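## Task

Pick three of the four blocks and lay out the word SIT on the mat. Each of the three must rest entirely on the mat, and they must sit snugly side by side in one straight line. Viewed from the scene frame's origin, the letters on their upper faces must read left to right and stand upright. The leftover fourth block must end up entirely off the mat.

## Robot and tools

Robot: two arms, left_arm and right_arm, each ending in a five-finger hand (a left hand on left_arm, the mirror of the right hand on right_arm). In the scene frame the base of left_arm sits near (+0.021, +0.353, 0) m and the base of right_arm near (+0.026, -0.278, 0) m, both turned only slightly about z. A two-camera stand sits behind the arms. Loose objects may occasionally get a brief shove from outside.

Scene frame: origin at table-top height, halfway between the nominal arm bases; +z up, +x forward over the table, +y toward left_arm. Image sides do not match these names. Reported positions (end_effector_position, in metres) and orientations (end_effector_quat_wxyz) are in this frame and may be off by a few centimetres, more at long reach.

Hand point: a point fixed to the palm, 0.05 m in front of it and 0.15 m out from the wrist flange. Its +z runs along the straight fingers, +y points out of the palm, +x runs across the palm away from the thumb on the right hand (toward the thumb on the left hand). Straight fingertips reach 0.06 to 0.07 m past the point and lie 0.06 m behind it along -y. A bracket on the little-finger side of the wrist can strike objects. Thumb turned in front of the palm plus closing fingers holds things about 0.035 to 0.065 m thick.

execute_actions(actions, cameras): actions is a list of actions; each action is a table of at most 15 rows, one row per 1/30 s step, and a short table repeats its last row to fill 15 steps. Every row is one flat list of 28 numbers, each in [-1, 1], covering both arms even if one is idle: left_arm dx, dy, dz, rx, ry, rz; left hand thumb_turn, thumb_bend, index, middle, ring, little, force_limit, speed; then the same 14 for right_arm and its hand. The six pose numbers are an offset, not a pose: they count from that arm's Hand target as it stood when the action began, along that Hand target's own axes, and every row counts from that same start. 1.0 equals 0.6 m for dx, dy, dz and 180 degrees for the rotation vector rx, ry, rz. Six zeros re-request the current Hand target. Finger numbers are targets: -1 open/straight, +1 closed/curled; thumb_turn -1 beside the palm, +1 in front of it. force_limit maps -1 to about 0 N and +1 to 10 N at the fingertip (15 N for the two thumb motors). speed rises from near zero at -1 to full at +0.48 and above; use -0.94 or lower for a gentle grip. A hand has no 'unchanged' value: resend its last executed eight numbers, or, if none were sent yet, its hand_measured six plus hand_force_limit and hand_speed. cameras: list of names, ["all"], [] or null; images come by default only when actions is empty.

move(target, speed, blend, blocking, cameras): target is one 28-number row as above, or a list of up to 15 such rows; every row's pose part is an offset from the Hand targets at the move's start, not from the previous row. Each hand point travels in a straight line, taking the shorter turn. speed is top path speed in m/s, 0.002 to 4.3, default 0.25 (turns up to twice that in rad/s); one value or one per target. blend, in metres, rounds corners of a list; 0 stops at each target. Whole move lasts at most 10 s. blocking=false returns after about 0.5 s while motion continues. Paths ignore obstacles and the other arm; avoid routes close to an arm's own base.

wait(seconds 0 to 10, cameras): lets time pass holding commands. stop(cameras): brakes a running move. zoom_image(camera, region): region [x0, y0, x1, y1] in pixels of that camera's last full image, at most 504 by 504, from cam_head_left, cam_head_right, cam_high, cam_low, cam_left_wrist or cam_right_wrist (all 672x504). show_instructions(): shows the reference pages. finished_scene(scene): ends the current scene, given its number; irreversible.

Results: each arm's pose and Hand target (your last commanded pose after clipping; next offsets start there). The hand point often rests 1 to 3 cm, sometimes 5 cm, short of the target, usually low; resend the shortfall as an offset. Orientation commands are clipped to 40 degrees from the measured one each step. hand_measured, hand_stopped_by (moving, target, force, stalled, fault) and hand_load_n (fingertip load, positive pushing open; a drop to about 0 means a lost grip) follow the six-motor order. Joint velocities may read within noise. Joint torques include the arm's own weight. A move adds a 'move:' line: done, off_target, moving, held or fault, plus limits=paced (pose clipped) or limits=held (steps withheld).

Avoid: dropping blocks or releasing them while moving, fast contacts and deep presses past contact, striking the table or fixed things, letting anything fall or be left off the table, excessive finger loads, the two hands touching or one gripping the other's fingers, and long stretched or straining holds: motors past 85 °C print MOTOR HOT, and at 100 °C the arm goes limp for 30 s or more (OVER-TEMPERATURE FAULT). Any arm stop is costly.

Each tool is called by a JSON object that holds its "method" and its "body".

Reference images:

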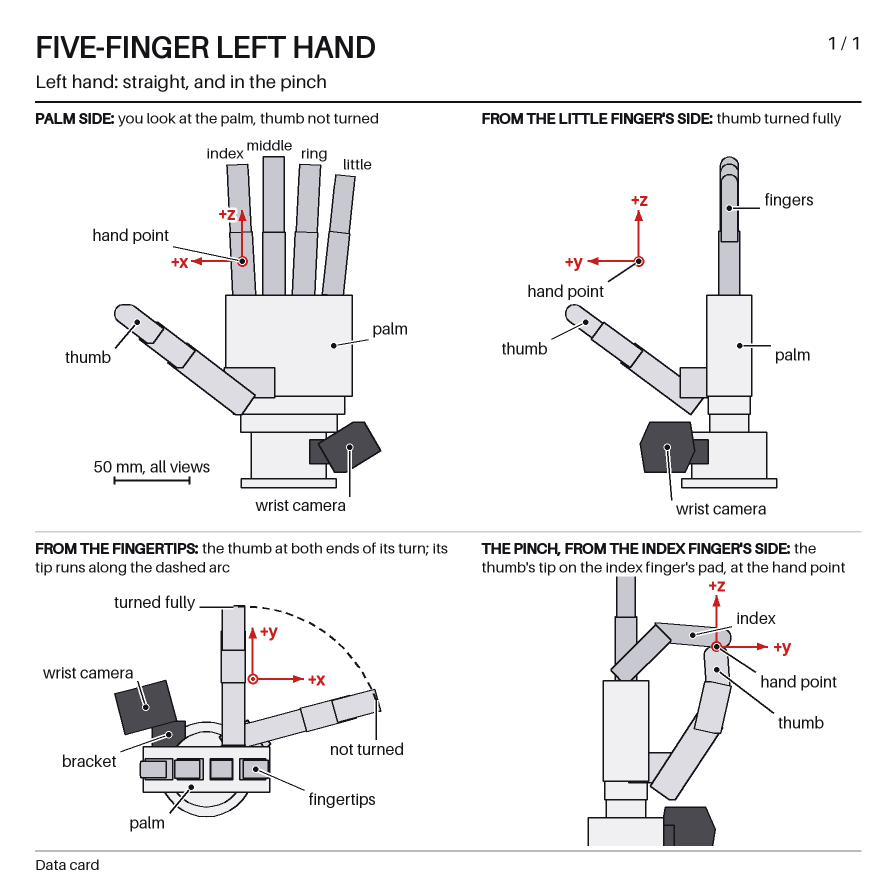

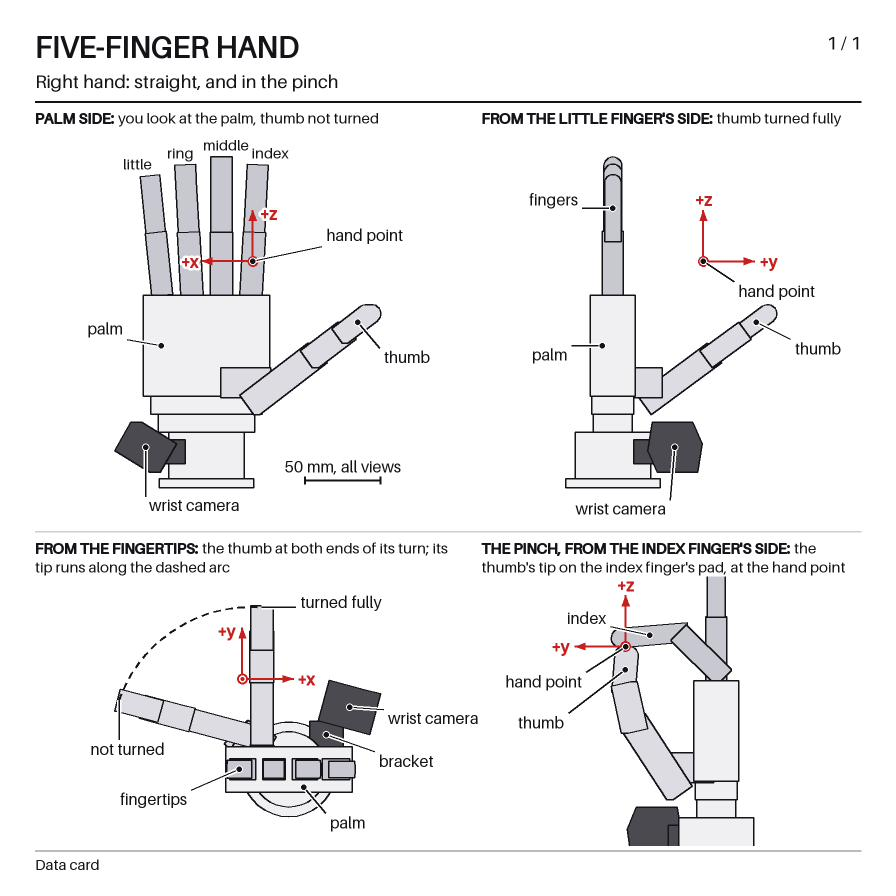

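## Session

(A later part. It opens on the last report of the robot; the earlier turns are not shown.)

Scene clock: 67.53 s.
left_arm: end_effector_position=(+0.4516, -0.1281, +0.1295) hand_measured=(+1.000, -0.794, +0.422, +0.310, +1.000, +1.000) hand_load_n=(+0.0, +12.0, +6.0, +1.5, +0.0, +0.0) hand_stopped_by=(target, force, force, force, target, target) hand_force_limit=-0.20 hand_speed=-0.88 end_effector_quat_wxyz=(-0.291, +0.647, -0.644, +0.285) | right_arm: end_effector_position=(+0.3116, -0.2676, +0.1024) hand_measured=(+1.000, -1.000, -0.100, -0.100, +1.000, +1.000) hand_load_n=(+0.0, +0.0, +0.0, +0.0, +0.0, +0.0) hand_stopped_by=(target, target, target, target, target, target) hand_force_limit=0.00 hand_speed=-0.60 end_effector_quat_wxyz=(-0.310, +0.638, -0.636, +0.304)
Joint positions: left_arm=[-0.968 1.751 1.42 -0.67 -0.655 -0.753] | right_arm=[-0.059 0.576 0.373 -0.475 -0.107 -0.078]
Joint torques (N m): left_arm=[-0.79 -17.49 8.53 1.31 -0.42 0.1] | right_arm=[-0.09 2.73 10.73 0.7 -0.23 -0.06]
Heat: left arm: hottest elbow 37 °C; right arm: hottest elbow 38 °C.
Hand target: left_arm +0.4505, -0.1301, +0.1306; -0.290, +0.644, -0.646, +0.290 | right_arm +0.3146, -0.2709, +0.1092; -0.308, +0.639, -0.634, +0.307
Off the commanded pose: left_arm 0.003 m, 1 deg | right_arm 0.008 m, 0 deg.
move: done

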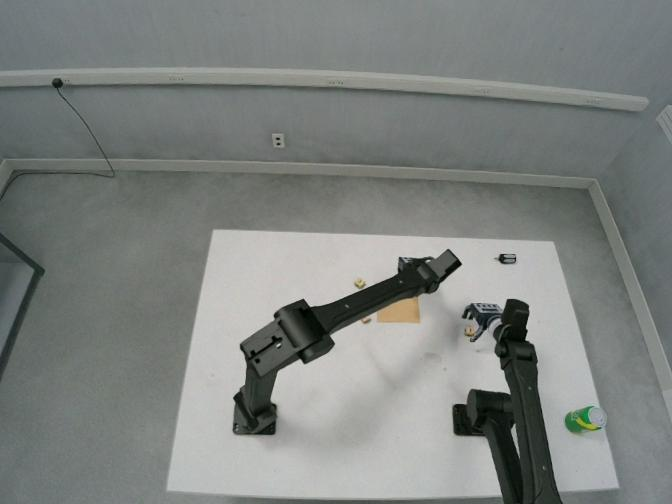

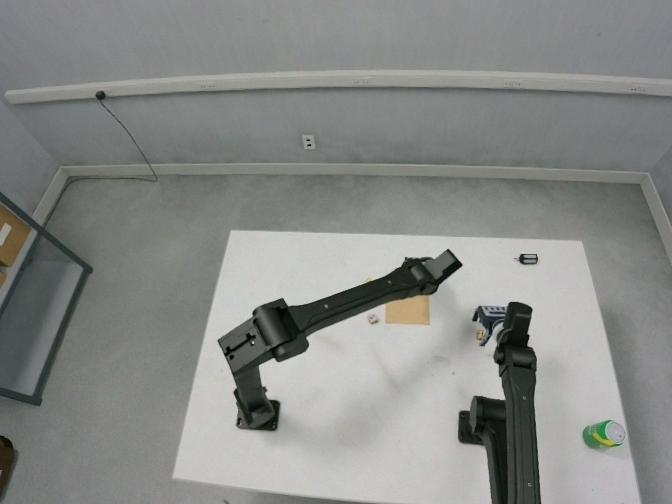

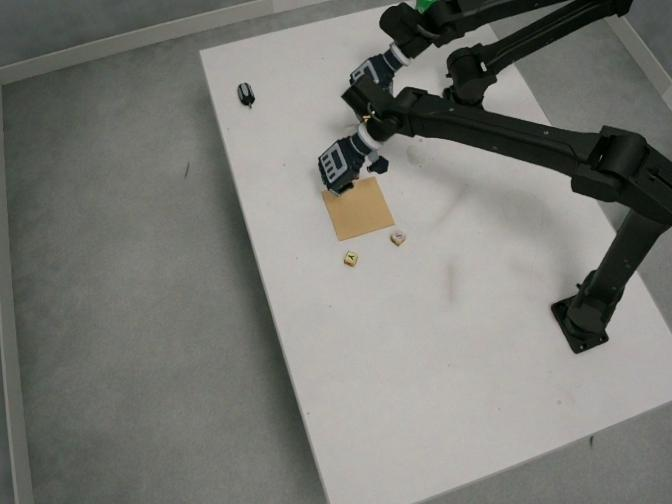

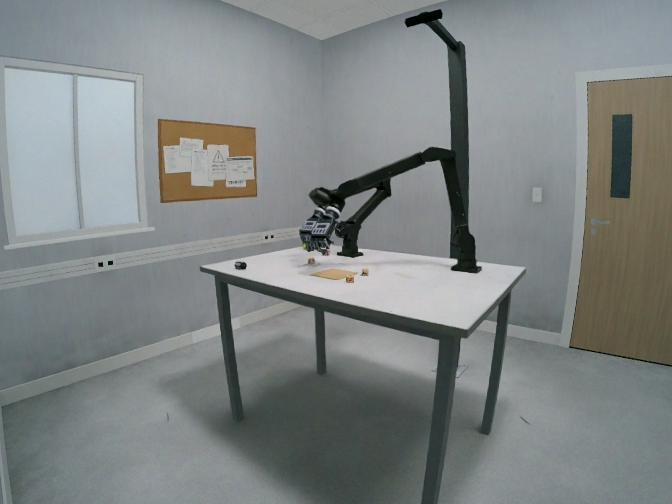

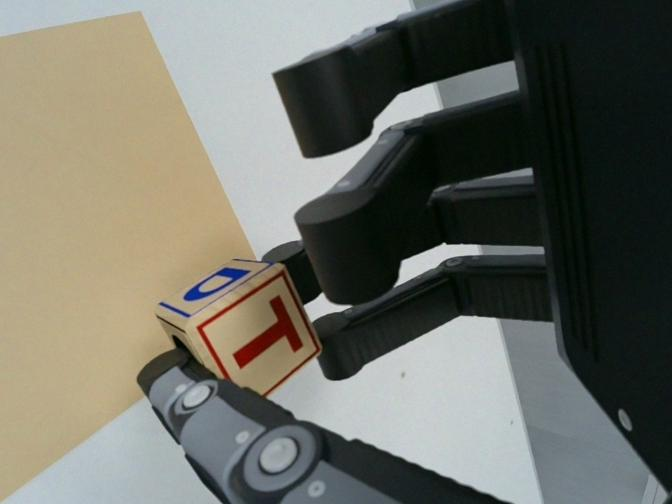

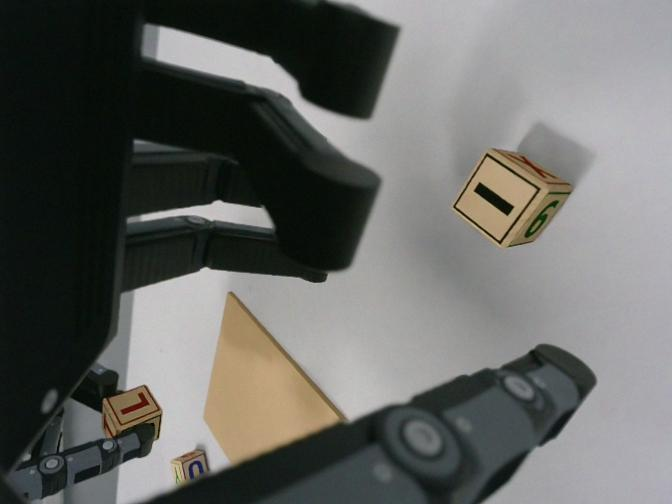

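{"method": "move", "body": {"target": [0.0267,0.0668,0.0501,0,0,0, 1,-0.4,0.5,0.5,1,1,-0.2,-0.88, 0.0373,0.0376,0.0808,0,0.0347,0.0276, 1,-1,-0.1,-0.1,1,1,0,-0.6], "speed": 0.15, "cameras": ["cam_left_wrist","cam_right_wrist","cam_head_left"]}}

{"method": "zoom_image", "body": {"camera": "cam_right_wrist", "region": [340, 140, 620, 400]}}

{"method": "zoom_image", "body": {"camera": "cam_left_wrist", "region": [0, 150, 360, 504]}}

Scene clock: 71.00 s.
left_arm: end_effector_position=(+0.4479, -0.1387, +0.0797) hand_measured=(+1.000, -0.794, +0.422, +0.310, +1.000, +1.000) hand_load_n=(+0.0, +12.5, +5.5, +1.5, +0.0, +0.0) hand_stopped_by=(target, force, force, force, target, target) hand_force_limit=-0.20 hand_speed=-0.88 end_effector_quat_wxyz=(-0.293, +0.643, -0.649, +0.282) | right_arm: end_effector_position=(+0.3334, -0.2907, +0.0588) hand_measured=(+1.000, -1.000, -0.100, -0.100, +1.000, +1.000) hand_load_n=(+0.0, +0.0, +0.0, +0.0, +0.0, +0.0) hand_stopped_by=(target, target, target, target, target, target) hand_force_limit=0.00 hand_speed=-0.60 end_effector_quat_wxyz=(-0.281, +0.602, -0.675, +0.322)
Joint positions: left_arm=[-0.984 1.82 1.38 -0.576 -0.663 -0.759] | right_arm=[-0.079 0.755 0.312 -0.245 -0.017 -0.024]
Joint torques (N m): left_arm=[-1.26 -17.32 8.8 1.26 -0.59 -0.06] | right_arm=[0.09 2.08 8.32 1.65 0.07 0.1]
Heat: left arm: hottest elbow 37 °C; right arm: hottest elbow 39 °C.
Hand target: left_arm +0.4463, -0.1463, +0.0809; -0.290, +0.644, -0.646, +0.290 | right_arm +0.3389, -0.2932, +0.0615; +0.286, -0.593, +0.677, -0.328
Off the commanded pose: left_arm 0.007 m, 1 deg | right_arm 0.006 m, 1 deg.
move: done
Images, in order (width x height): cam_head_left 672x504, cam_left_wrist 672x504, cam_right_wrist 672x504.

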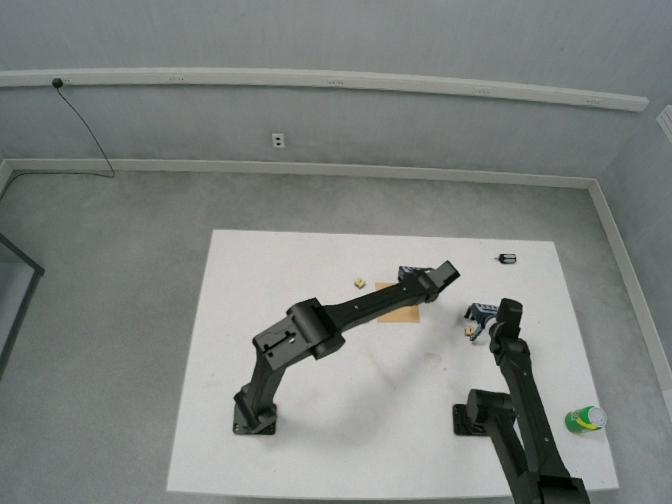

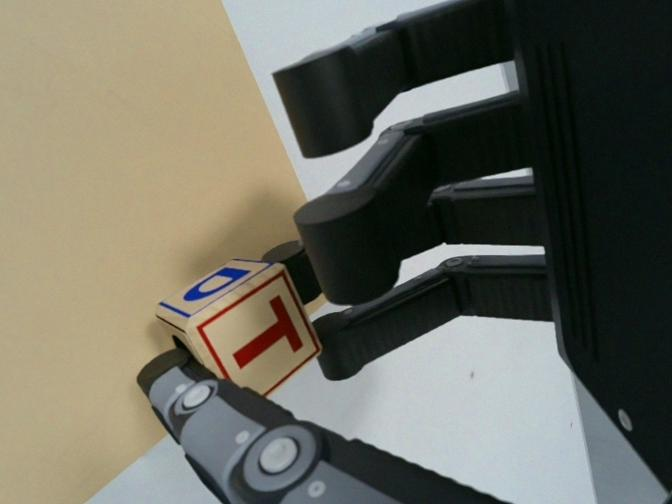

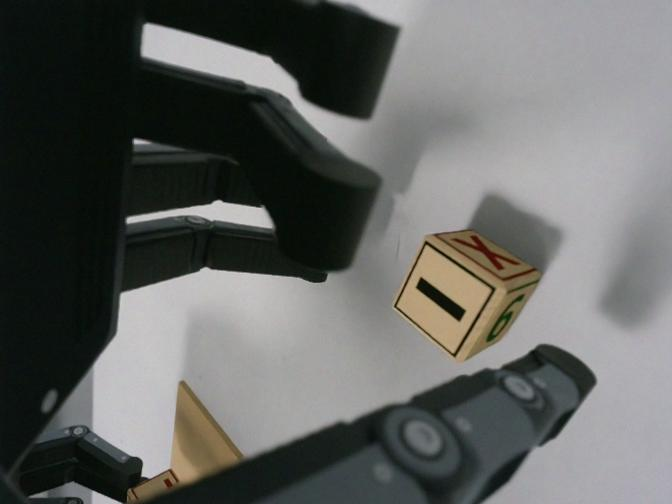

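Scaled by 1.800.

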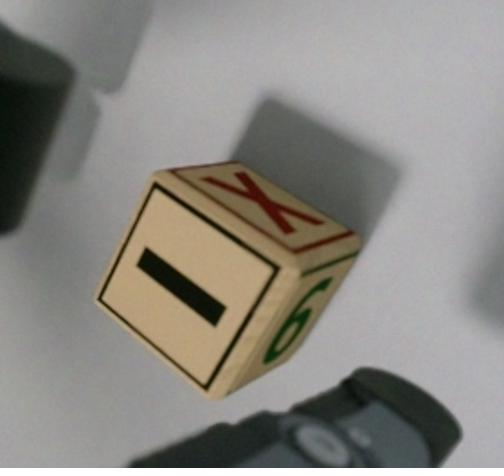

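Scaled by 1.400.

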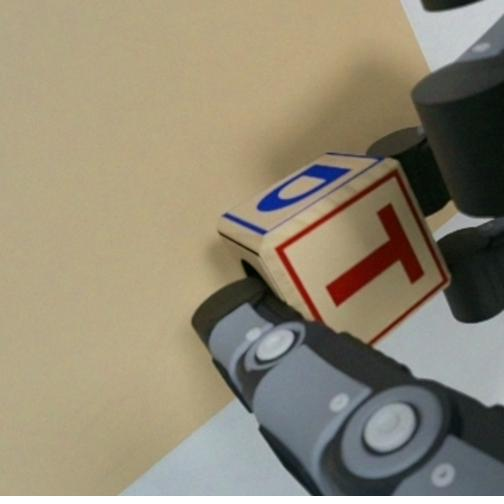

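{"method": "move", "body": {"target": [0,0.025,0.022,0,0,0, 1,-0.4,0.5,0.5,1,1,-0.2,-0.88, 0,0.0319,0.0253,0,0,0, 1,-1,-0.1,-0.1,1,1,0,-0.6], "speed": 0.08, "cameras": ["cam_left_wrist","cam_right_wrist"]}}

Scene clock: 73.20 s.
left_arm: end_effector_position=(+0.4489, -0.1402, +0.0649) hand_measured=(+1.000, -0.794, +0.422, +0.310, +1.000, +1.000) hand_load_n=(+0.5, +12.0, +5.5, +1.5, +0.0, +0.0) hand_stopped_by=(target, force, force, force, target, target) hand_force_limit=-0.20 hand_speed=-0.88 end_effector_quat_wxyz=(-0.292, +0.644, -0.647, +0.286) | right_arm: end_effector_position=(+0.3382, -0.2914, +0.0408) hand_measured=(+1.000, -1.000, -0.100, -0.100, +1.000, +1.000) hand_load_n=(+0.0, +0.0, +0.0, -2.0, +0.0, +0.0) hand_stopped_by=(target, target, target, target, target, target) hand_force_limit=0.00 hand_speed=-0.60 end_effector_quat_wxyz=(-0.286, +0.599, -0.672, +0.328)
Joint positions: left_arm=[-0.984 1.837 1.359 -0.529 -0.663 -0.759] | right_arm=[-0.079 0.818 0.272 -0.124 -0.017 -0.023]
Joint torques (N m): left_arm=[-1.32 -16.85 8.34 1.31 -0.58 -0.05] | right_arm=[0.03 2.61 7.21 2.02 0.09 0.13]
Heat: left arm: hottest shoulder 36 °C; right arm: hottest elbow 39 °C.
Hand target: left_arm +0.4462, -0.1462, +0.0608; -0.290, +0.644, -0.646, +0.290 | right_arm +0.3388, -0.2932, +0.0371; +0.286, -0.593, +0.677, -0.328
Off the commanded pose: left_arm 0.008 m, 1 deg | right_arm 0.004 m, 1 deg.
move: done
Images, in order (width x height): cam_left_wrist 672x504, cam_right_wrist 672x504.

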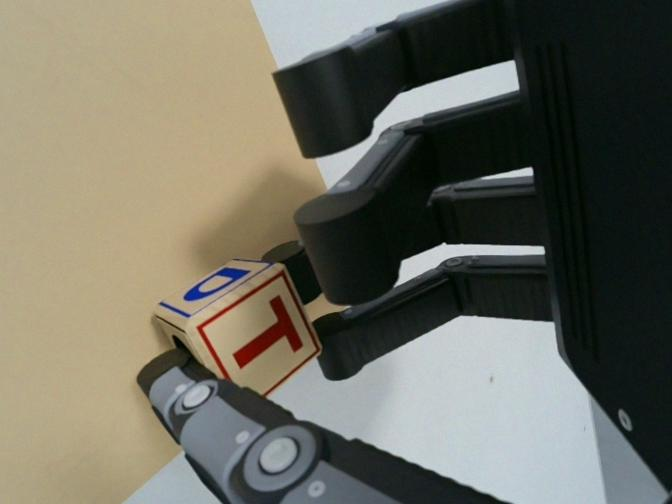

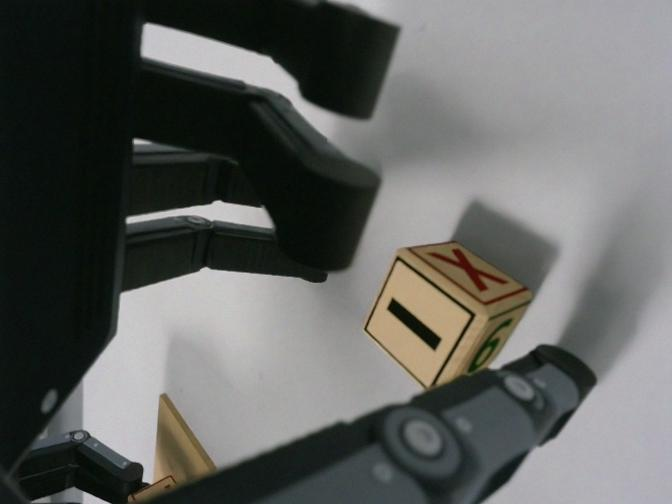

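{"method": "move", "body": {"target": [0,0.0125,0.011,0,0,0, 1,-0.4,0.5,0.5,1,1,-0.2,-0.88, 0.0018,0.0212,0,0,0,0, 1,-1,-0.1,-0.1,1,1,0,-0.6], "speed": 0.06, "cameras": ["cam_left_wrist","cam_right_wrist"]}}

Scene clock: 74.67 s.
left_arm: end_effector_position=(+0.4492, -0.1406, +0.0563) hand_measured=(+1.000, -0.794, +0.422, +0.310, +1.000, +1.000) hand_load_n=(+0.0, +12.0, +5.5, +2.0, +0.0, +0.5) hand_stopped_by=(target, force, force, force, target, target) hand_force_limit=-0.20 hand_speed=-0.88 end_effector_quat_wxyz=(-0.292, +0.644, -0.647, +0.287) | right_arm: end_effector_position=(+0.3370, -0.2914, +0.0379) hand_measured=(+1.000, -1.000, -0.100, -0.100, +1.000, +1.000) hand_load_n=(+0.0, +0.0, +0.0, -8.0, +0.0, +0.0) hand_stopped_by=(target, target, target, target, target, target) hand_force_limit=0.00 hand_speed=-0.60 end_effector_quat_wxyz=(-0.292, +0.596, -0.669, +0.333)
Joint positions: left_arm=[-0.984 1.848 1.349 -0.506 -0.663 -0.759] | right_arm=[-0.081 0.812 0.251 -0.092 -0.018 -0.023]
Joint torques (N m): left_arm=[-1.32 -16.79 8.14 1.26 -0.58 -0.06] | right_arm=[-0.21 2.78 6.52 1.65 -0.07 0.09]
Heat: left arm: hottest shoulder 36 °C; right arm: hottest elbow 39 °C.
Hand target: left_arm +0.4462, -0.1462, +0.0509; -0.290, +0.644, -0.646, +0.290 | right_arm +0.3308, -0.2934, +0.0271; +0.286, -0.593, +0.677, -0.328
Off the commanded pose: left_arm 0.008 m, 0 deg | right_arm 0.013 m, 1 deg.
move: off_target (right_arm)
Images, in order (width x height): cam_left_wrist 672x504, cam_right_wrist 672x504.

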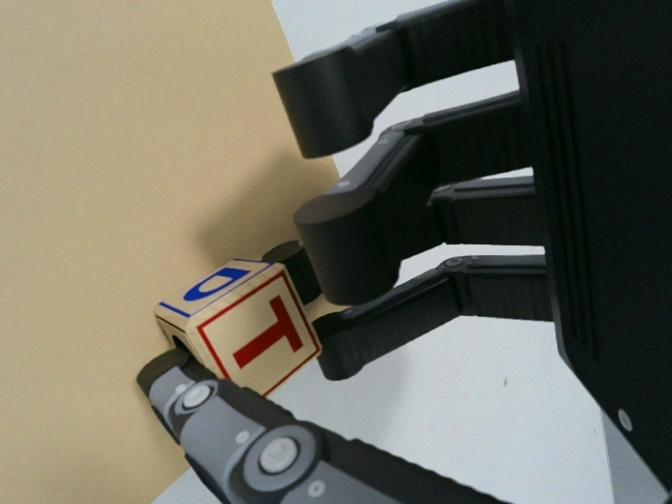

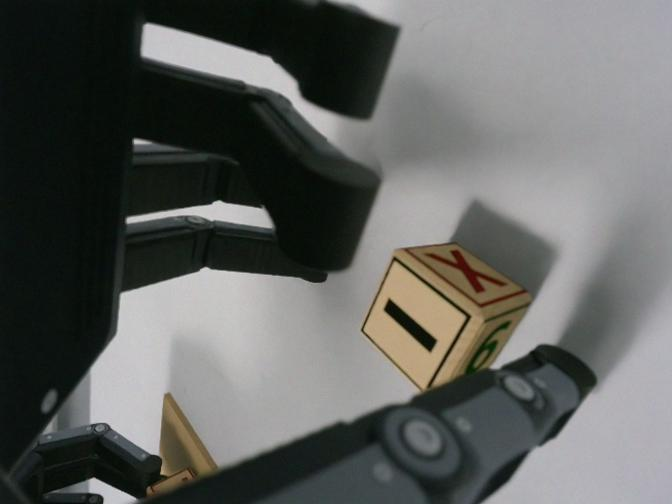

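{"method": "move", "body": {"target": [0,0,0,0,0,0, 1,-0.4,0.5,0.5,1,1,-0.2,-0.88, 0.0009,-0.0362,-0.0342,0,0,0, 1,-1,0.08,0.08,1,1,0,-0.6], "speed": 0.1, "cameras": ["cam_left_wrist","cam_right_wrist","cam_high"]}}

{"method": "zoom_image", "body": {"camera": "cam_right_wrist", "region": [340, 140, 620, 400]}}

{"method": "zoom_image", "body": {"camera": "cam_high", "region": [300, 100, 440, 240]}}

Scene clock: 76.70 s.
left_arm: end_effector_position=(+0.4492, -0.1406, +0.0563) hand_measured=(+1.000, -0.794, +0.422, +0.310, +1.000, +1.000) hand_load_n=(+0.0, +12.0, +5.5, +1.5, +0.0, +0.0) hand_stopped_by=(target, force, force, force, target, target) hand_force_limit=-0.20 hand_speed=-0.88 end_effector_quat_wxyz=(-0.292, +0.644, -0.647, +0.287) | right_arm: end_effector_position=(+0.3156, -0.2893, +0.0369) hand_measured=(+1.000, -1.000, +0.080, +0.080, +1.000, +1.000) hand_load_n=(+0.0, +0.0, +0.0, +0.0, +0.0, +0.0) hand_stopped_by=(target, target, target, target, target, target) hand_force_limit=0.00 hand_speed=-0.60 end_effector_quat_wxyz=(-0.276, +0.602, -0.679, +0.316)
Joint positions: left_arm=[-0.984 1.848 1.349 -0.506 -0.663 -0.759] | right_arm=[-0.085 0.731 0.249 -0.223 -0.018 -0.022]
Joint torques (N m): left_arm=[-1.32 -16.79 8.16 1.29 -0.58 -0.06] | right_arm=[-0.32 1.26 11.06 0.54 -0.18 0.09]
Heat: left arm: hottest shoulder 36 °C; right arm: hottest elbow 39 °C.
Hand target: left_arm +0.4462, -0.1462, +0.0509; -0.290, +0.644, -0.646, +0.290 | right_arm +0.3282, -0.2935, +0.0569; +0.286, -0.593, +0.677, -0.328
Off the commanded pose: left_arm 0.008 m, 0 deg | right_arm 0.024 m, 2 deg.
move: off_target (right_arm)
Images, in order (width x height): cam_high 672x504, cam_left_wrist 672x504, cam_right_wrist 672x504.

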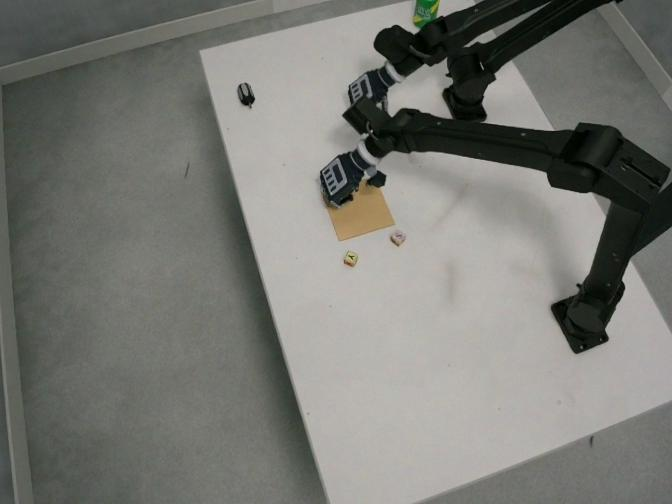

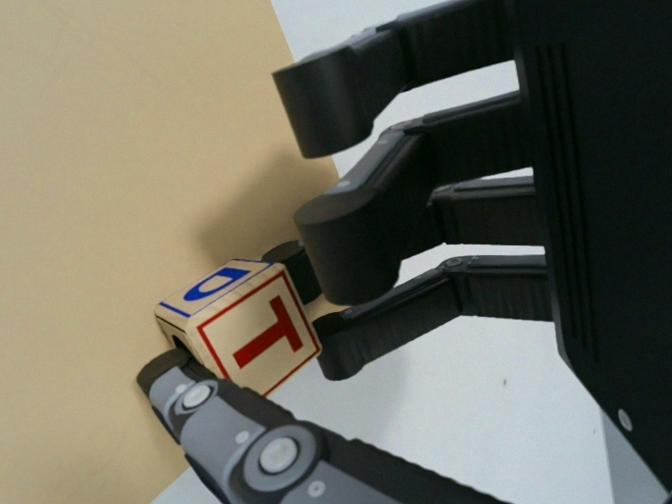

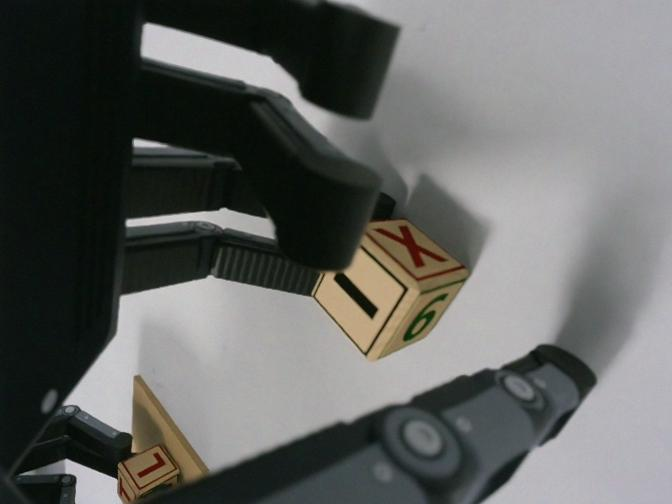

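Scaled by 1.800.

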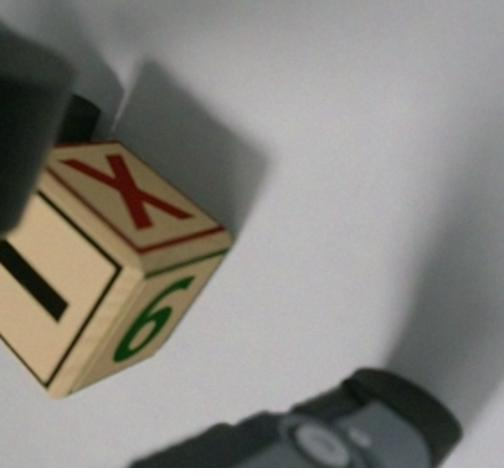

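Scaled by 3.600.

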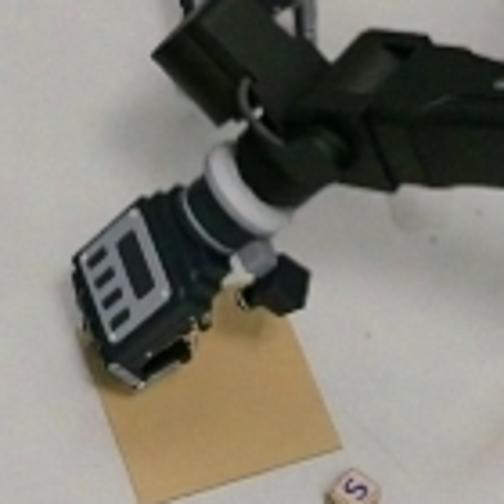

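{"method": "move", "body": {"target": [0,0.0075,0.0066,0,0,0, 1,-0.4,0.5,0.5,1,1,-0.2,-0.88, 0,0.0331,0.0305,0,0,0, 1,-1,0.08,0.08,1,1,0,-0.6], "speed": 0.06, "cameras": ["cam_left_wrist","cam_right_wrist"]}}

Scene clock: 78.03 s.
left_arm: end_effector_position=(+0.4502, -0.1418, +0.0557) hand_measured=(+1.000, -0.794, +0.422, +0.310, +1.000, +1.000) hand_load_n=(+0.0, +12.0, +6.0, +1.5, +0.0, +0.0) hand_stopped_by=(target, force, force, force, target, target) hand_force_limit=-0.20 hand_speed=-0.88 end_effector_quat_wxyz=(-0.292, +0.644, -0.645, +0.290) | right_arm: end_effector_position=(+0.3313, -0.2918, +0.0360) hand_measured=(+1.000, -1.000, +0.080, +0.080, +1.000, +1.000) hand_load_n=(+0.0, +0.0, +0.0, -5.0, +0.0, +0.0) hand_stopped_by=(target, target, target, target, target, target) hand_force_limit=0.00 hand_speed=-0.60 end_effector_quat_wxyz=(-0.288, +0.596, -0.673, +0.330)
Joint positions: left_arm=[-0.984 1.85 1.346 -0.494 -0.664 -0.759] | right_arm=[-0.086 0.794 0.246 -0.116 -0.02 -0.022]
Joint torques (N m): left_arm=[-1.26 -16.26 7.8 1.39 -0.57 -0.05] | right_arm=[-0.62 2.61 7.38 1.81 -0.12 0.05]
Heat: left arm: hottest shoulder 36 °C; right arm: hottest elbow 39 °C.
Hand target: left_arm +0.4461, -0.1460, +0.0446; -0.290, +0.644, -0.646, +0.290 | right_arm +0.3301, -0.2938, +0.0299; +0.286, -0.593, +0.677, -0.328
Off the commanded pose: left_arm 0.012 m, 0 deg | right_arm 0.006 m, 1 deg.
move: off_target (left_arm)
Images, in order (width x height): cam_left_wrist 672x504, cam_right_wrist 672x504.

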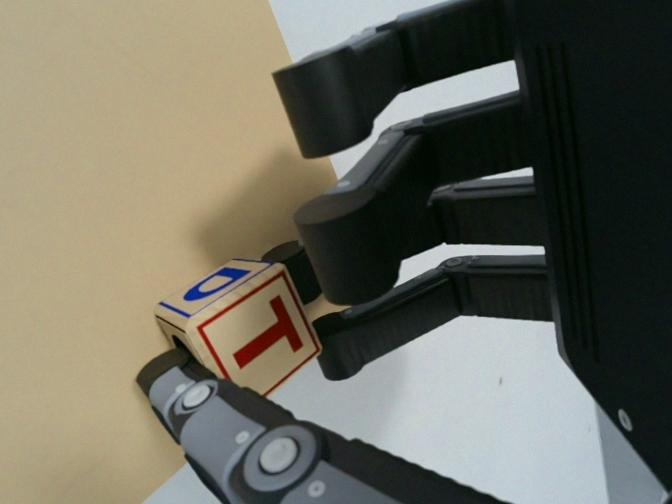

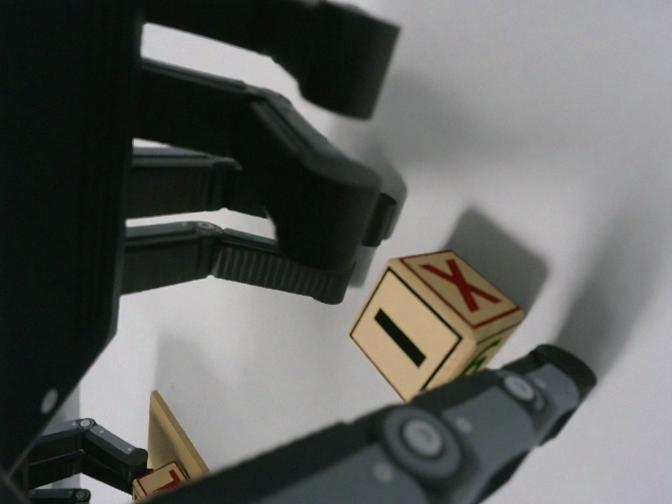

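{"method": "execute_actions", "body": {"actions": [[[0,-0.0075,-0.0066,0,0,0, 1,-0.4,0.5,0.5,1,1,-0.2,-0.88, 0,-0.004,-0.003,0,0,0, 1,-0.4,0.5,0.5,1,1,-0.2,-0.88]]], "cameras": ["cam_right_wrist"]}}

{"method": "execute_actions", "body": {"actions": [[[0,0,0,0,0,0, 1,-1,0.1,0.1,1,1,0,-0.7, 0,0,0,0,0,0, 1,-0.4,0.5,0.5,1,1,-0.2,-0.88]]], "cameras": ["cam_left_wrist","cam_right_wrist"]}}

Scene clock: 80.03 s.
left_arm: end_effector_position=(+0.4502, -0.1418, +0.0557) hand_measured=(+1.000, -0.794, +0.422, +0.310, +1.000, +1.000) hand_load_n=(+0.0, +12.0, +6.0, +1.5, +0.0, +0.0) hand_stopped_by=(target, force, force, force, target, target) hand_force_limit=-0.20 hand_speed=-0.88 end_effector_quat_wxyz=(-0.292, +0.644, -0.645, +0.290) | right_arm: end_effector_position=(+0.3296, -0.2916, +0.0338) hand_measured=(+1.000, -0.856, +0.458, +0.356, +1.000, +1.000) hand_load_n=(-2.0, +5.0, +4.0, +1.0, +0.0, +0.0) hand_stopped_by=(target, force, force, force, target, target) hand_force_limit=-0.20 hand_speed=-0.88 end_effector_quat_wxyz=(-0.287, +0.597, -0.674, +0.328)
Joint positions: left_arm=[-0.984 1.85 1.346 -0.494 -0.664 -0.759] | right_arm=[-0.086 0.795 0.242 -0.116 -0.02 -0.022]
Joint torques (N m): left_arm=[-1.32 -16.91 8.38 0.84 -0.56 -0.05] | right_arm=[-0.15 2.08 8.08 1.36 -0.19 0]
Heat: left arm: hottest shoulder 36 °C; right arm: hottest elbow 39 °C.
Hand target: left_arm +0.4461, -0.1461, +0.0506; -0.290, +0.644, -0.646, +0.290 | right_arm +0.3301, -0.2938, +0.0328; +0.286, -0.593, +0.678, -0.327
Off the commanded pose: left_arm 0.008 m, 0 deg | right_arm 0.002 m, 1 deg.
Images, in order (width x height): cam_right_wrist 672x504.

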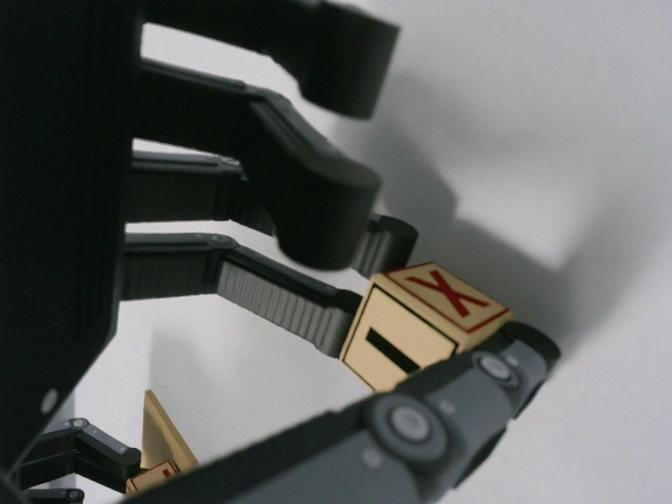

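Scene clock: 80.80 s.
left_arm: end_effector_position=(+0.4503, -0.1418, +0.0557) hand_measured=(+1.000, -1.000, +0.100, +0.100, +1.000, +1.000) hand_load_n=(+0.0, +0.0, +0.0, +0.0, +0.0, +0.0) hand_stopped_by=(target, target, target, target, target, target) hand_force_limit=0.00 hand_speed=-0.70 end_effector_quat_wxyz=(-0.292, +0.644, -0.645, +0.290) | right_arm: end_effector_position=(+0.3296, -0.2916, +0.0338) hand_measured=(+1.000, -0.856, +0.458, +0.356, +1.000, +1.000) hand_load_n=(-2.0, +5.0, +4.5, +1.5, +0.5, +0.0) hand_stopped_by=(target, force, force, force, target, target) hand_force_limit=-0.20 hand_speed=-0.88 end_effector_quat_wxyz=(-0.287, +0.597, -0.674, +0.328)
Joint positions: left_arm=[-0.984 1.85 1.346 -0.494 -0.664 -0.759] | right_arm=[-0.086 0.795 0.242 -0.116 -0.02 -0.022]
Joint torques (N m): left_arm=[-1.26 -16.97 8.35 0.84 -0.54 -0.05] | right_arm=[-0.21 2.26 8.1 1.32 -0.15 0.01]
Heat: left arm: hottest shoulder 36 °C; right arm: hottest elbow 39 °C.
Hand target: left_arm +0.4461, -0.1460, +0.0506; -0.290, +0.644, -0.646, +0.290 | right_arm +0.3301, -0.2938, +0.0328; +0.286, -0.593, +0.678, -0.327
Off the commanded pose: left_arm 0.008 m, 0 deg | right_arm 0.002 m, 1 deg.
Images, in order (width x height): cam_left_wrist 672x504, cam_right_wrist 672x504.

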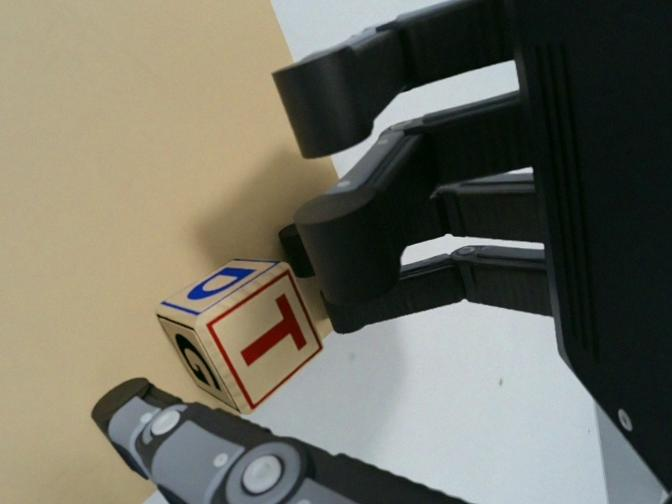

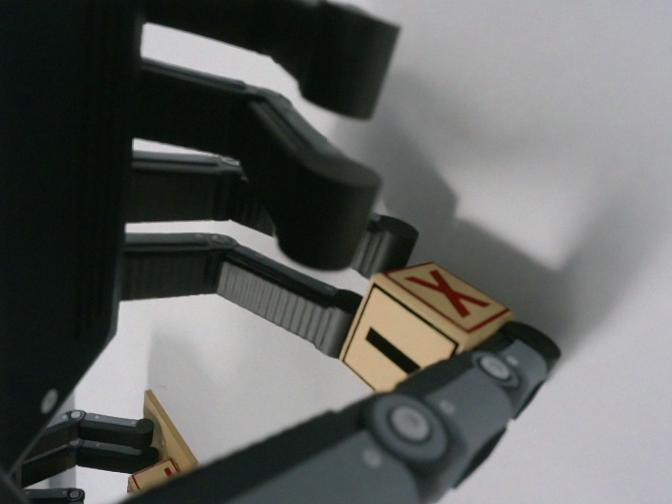

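{"method": "move", "body": {"target": [[0,-0.0437,-0.0386,0,0,0, 1,-1,0.1,0.1,1,1,0,-0.7, 0,-0.052,-0.0413,0,0,0, 1,-0.4,0.5,0.5,1,1,-0.2,-0.88],[0,-0.1124,-0.0992,0,0,0, 1,-1,0.1,0.1,1,1,0,-0.7, 0,-0.104,-0.0827,0,0,0, 1,-0.4,0.5,0.5,1,1,-0.2,-0.88]], "speed": [0.08,0.15], "blend": [0.01,0], "cameras": ["all"]}}

{"method": "zoom_image", "body": {"camera": "cam_right_wrist", "region": [300, 220, 600, 460]}}

{"method": "zoom_image", "body": {"camera": "cam_high", "region": [300, 140, 440, 280]}}

Scene clock: 83.07 s.
left_arm: end_effector_position=(+0.4411, -0.1285, +0.1178) hand_measured=(+1.000, -1.000, +0.100, +0.100, +1.000, +1.000) hand_load_n=(+0.0, -0.5, +0.0, +0.0, +0.0, +0.0) hand_stopped_by=(target, target, target, target, target, target) hand_force_limit=0.00 hand_speed=-0.70 end_effector_quat_wxyz=(-0.295, +0.643, -0.653, +0.270) | right_arm: end_effector_position=(+0.3126, -0.2890, +0.0789) hand_measured=(+1.000, -0.856, +0.458, +0.356, +1.000, +1.000) hand_load_n=(-2.0, +5.0, +4.0, +1.0, +0.0, +0.0) hand_stopped_by=(target, force, force, force, target, target) hand_force_limit=-0.20 hand_speed=-0.88 end_effector_quat_wxyz=(-0.269, +0.605, -0.683, +0.307)
Joint positions: left_arm=[-0.984 1.765 1.418 -0.697 -0.665 -0.76] | right_arm=[-0.086 0.645 0.353 -0.437 -0.02 -0.022]
Joint torques (N m): left_arm=[-1.26 -17.26 13.14 0.32 -0.53 -0.03] | right_arm=[0.09 1.14 13.37 0.75 -0.03 0.13]
Heat: left arm: hottest shoulder 36 °C; right arm: hottest elbow 39 °C.
Hand target: left_arm +0.4463, -0.1462, +0.1406; -0.290, +0.644, -0.646, +0.290 | right_arm +0.3301, -0.2937, +0.1125; +0.286, -0.593, +0.678, -0.327
Off the commanded pose: left_arm 0.029 m, 3 deg | right_arm 0.038 m, 3 deg.
move: off_target (left_arm, right_arm)

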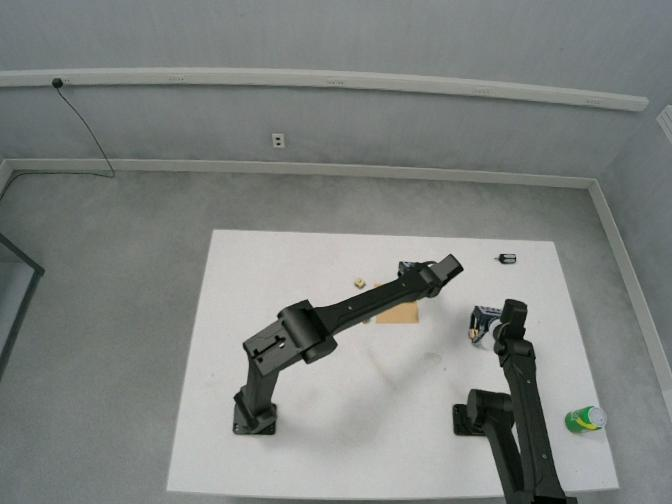

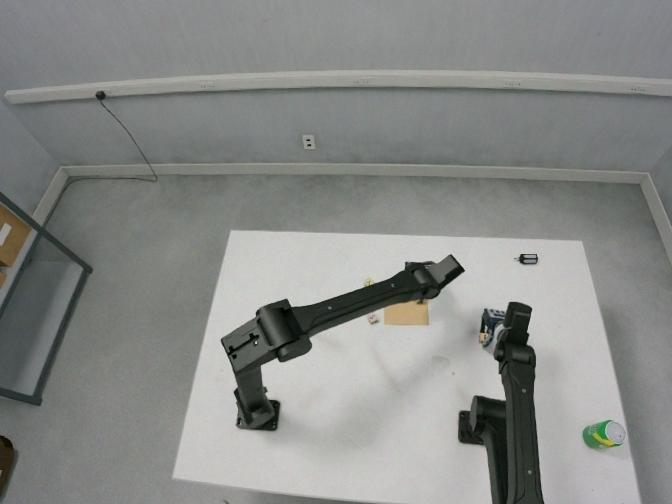

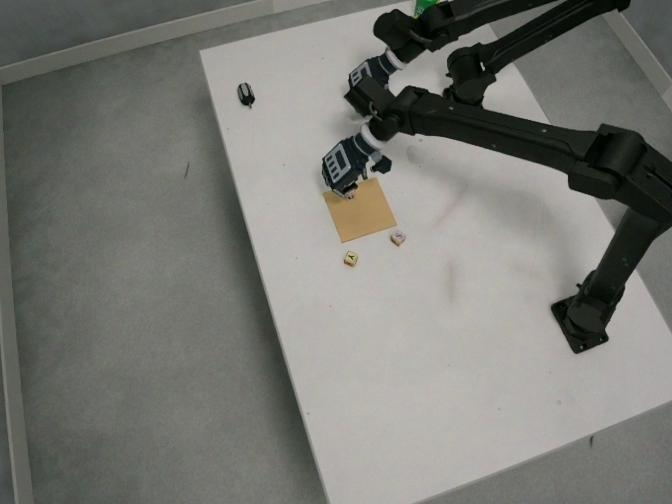

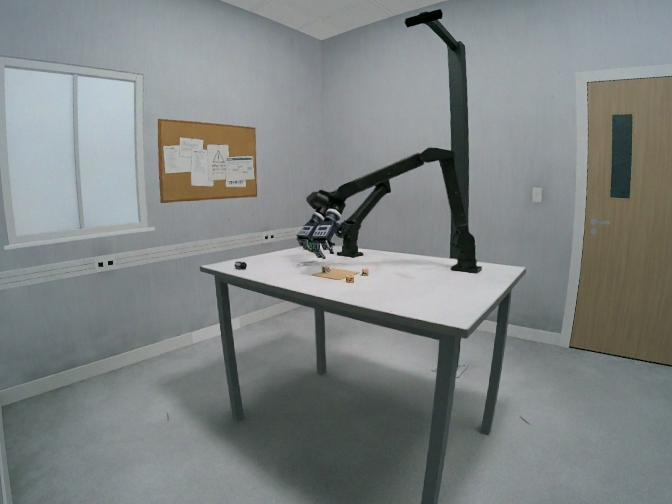

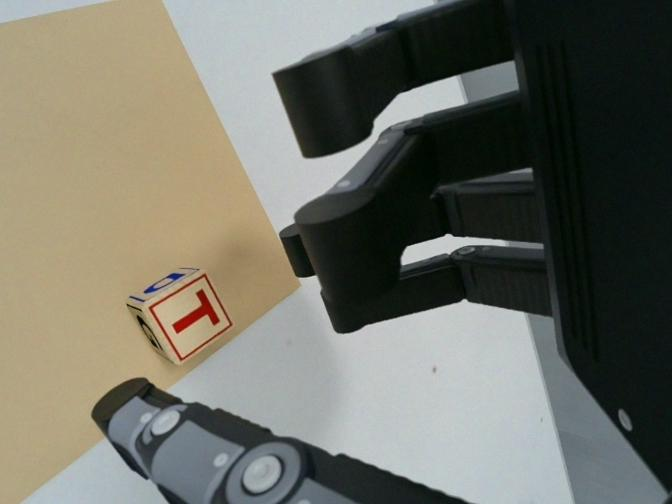

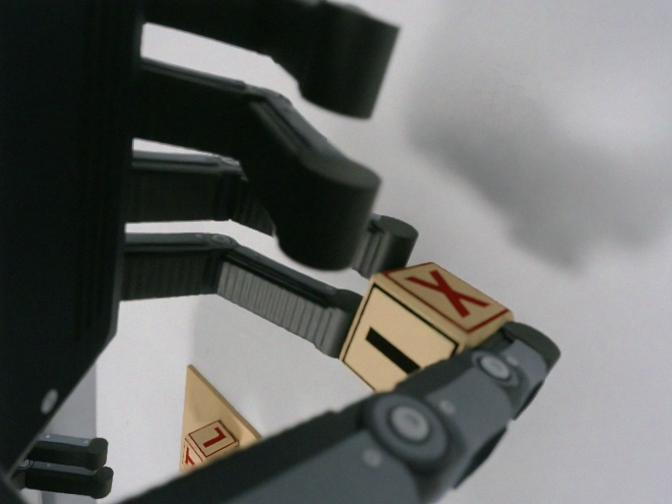

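Scaled by 1.680.

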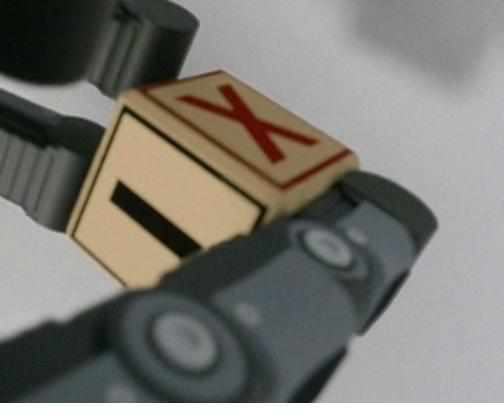

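Scaled by 3.600.

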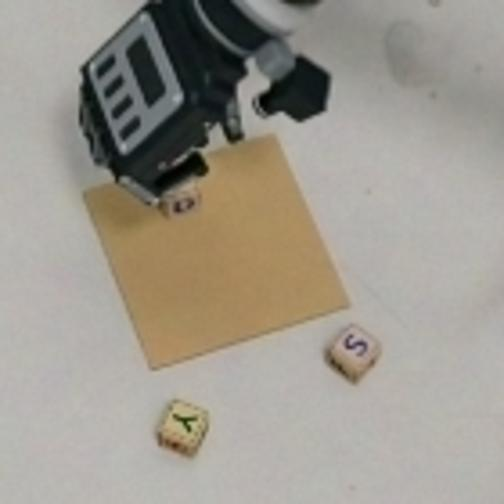

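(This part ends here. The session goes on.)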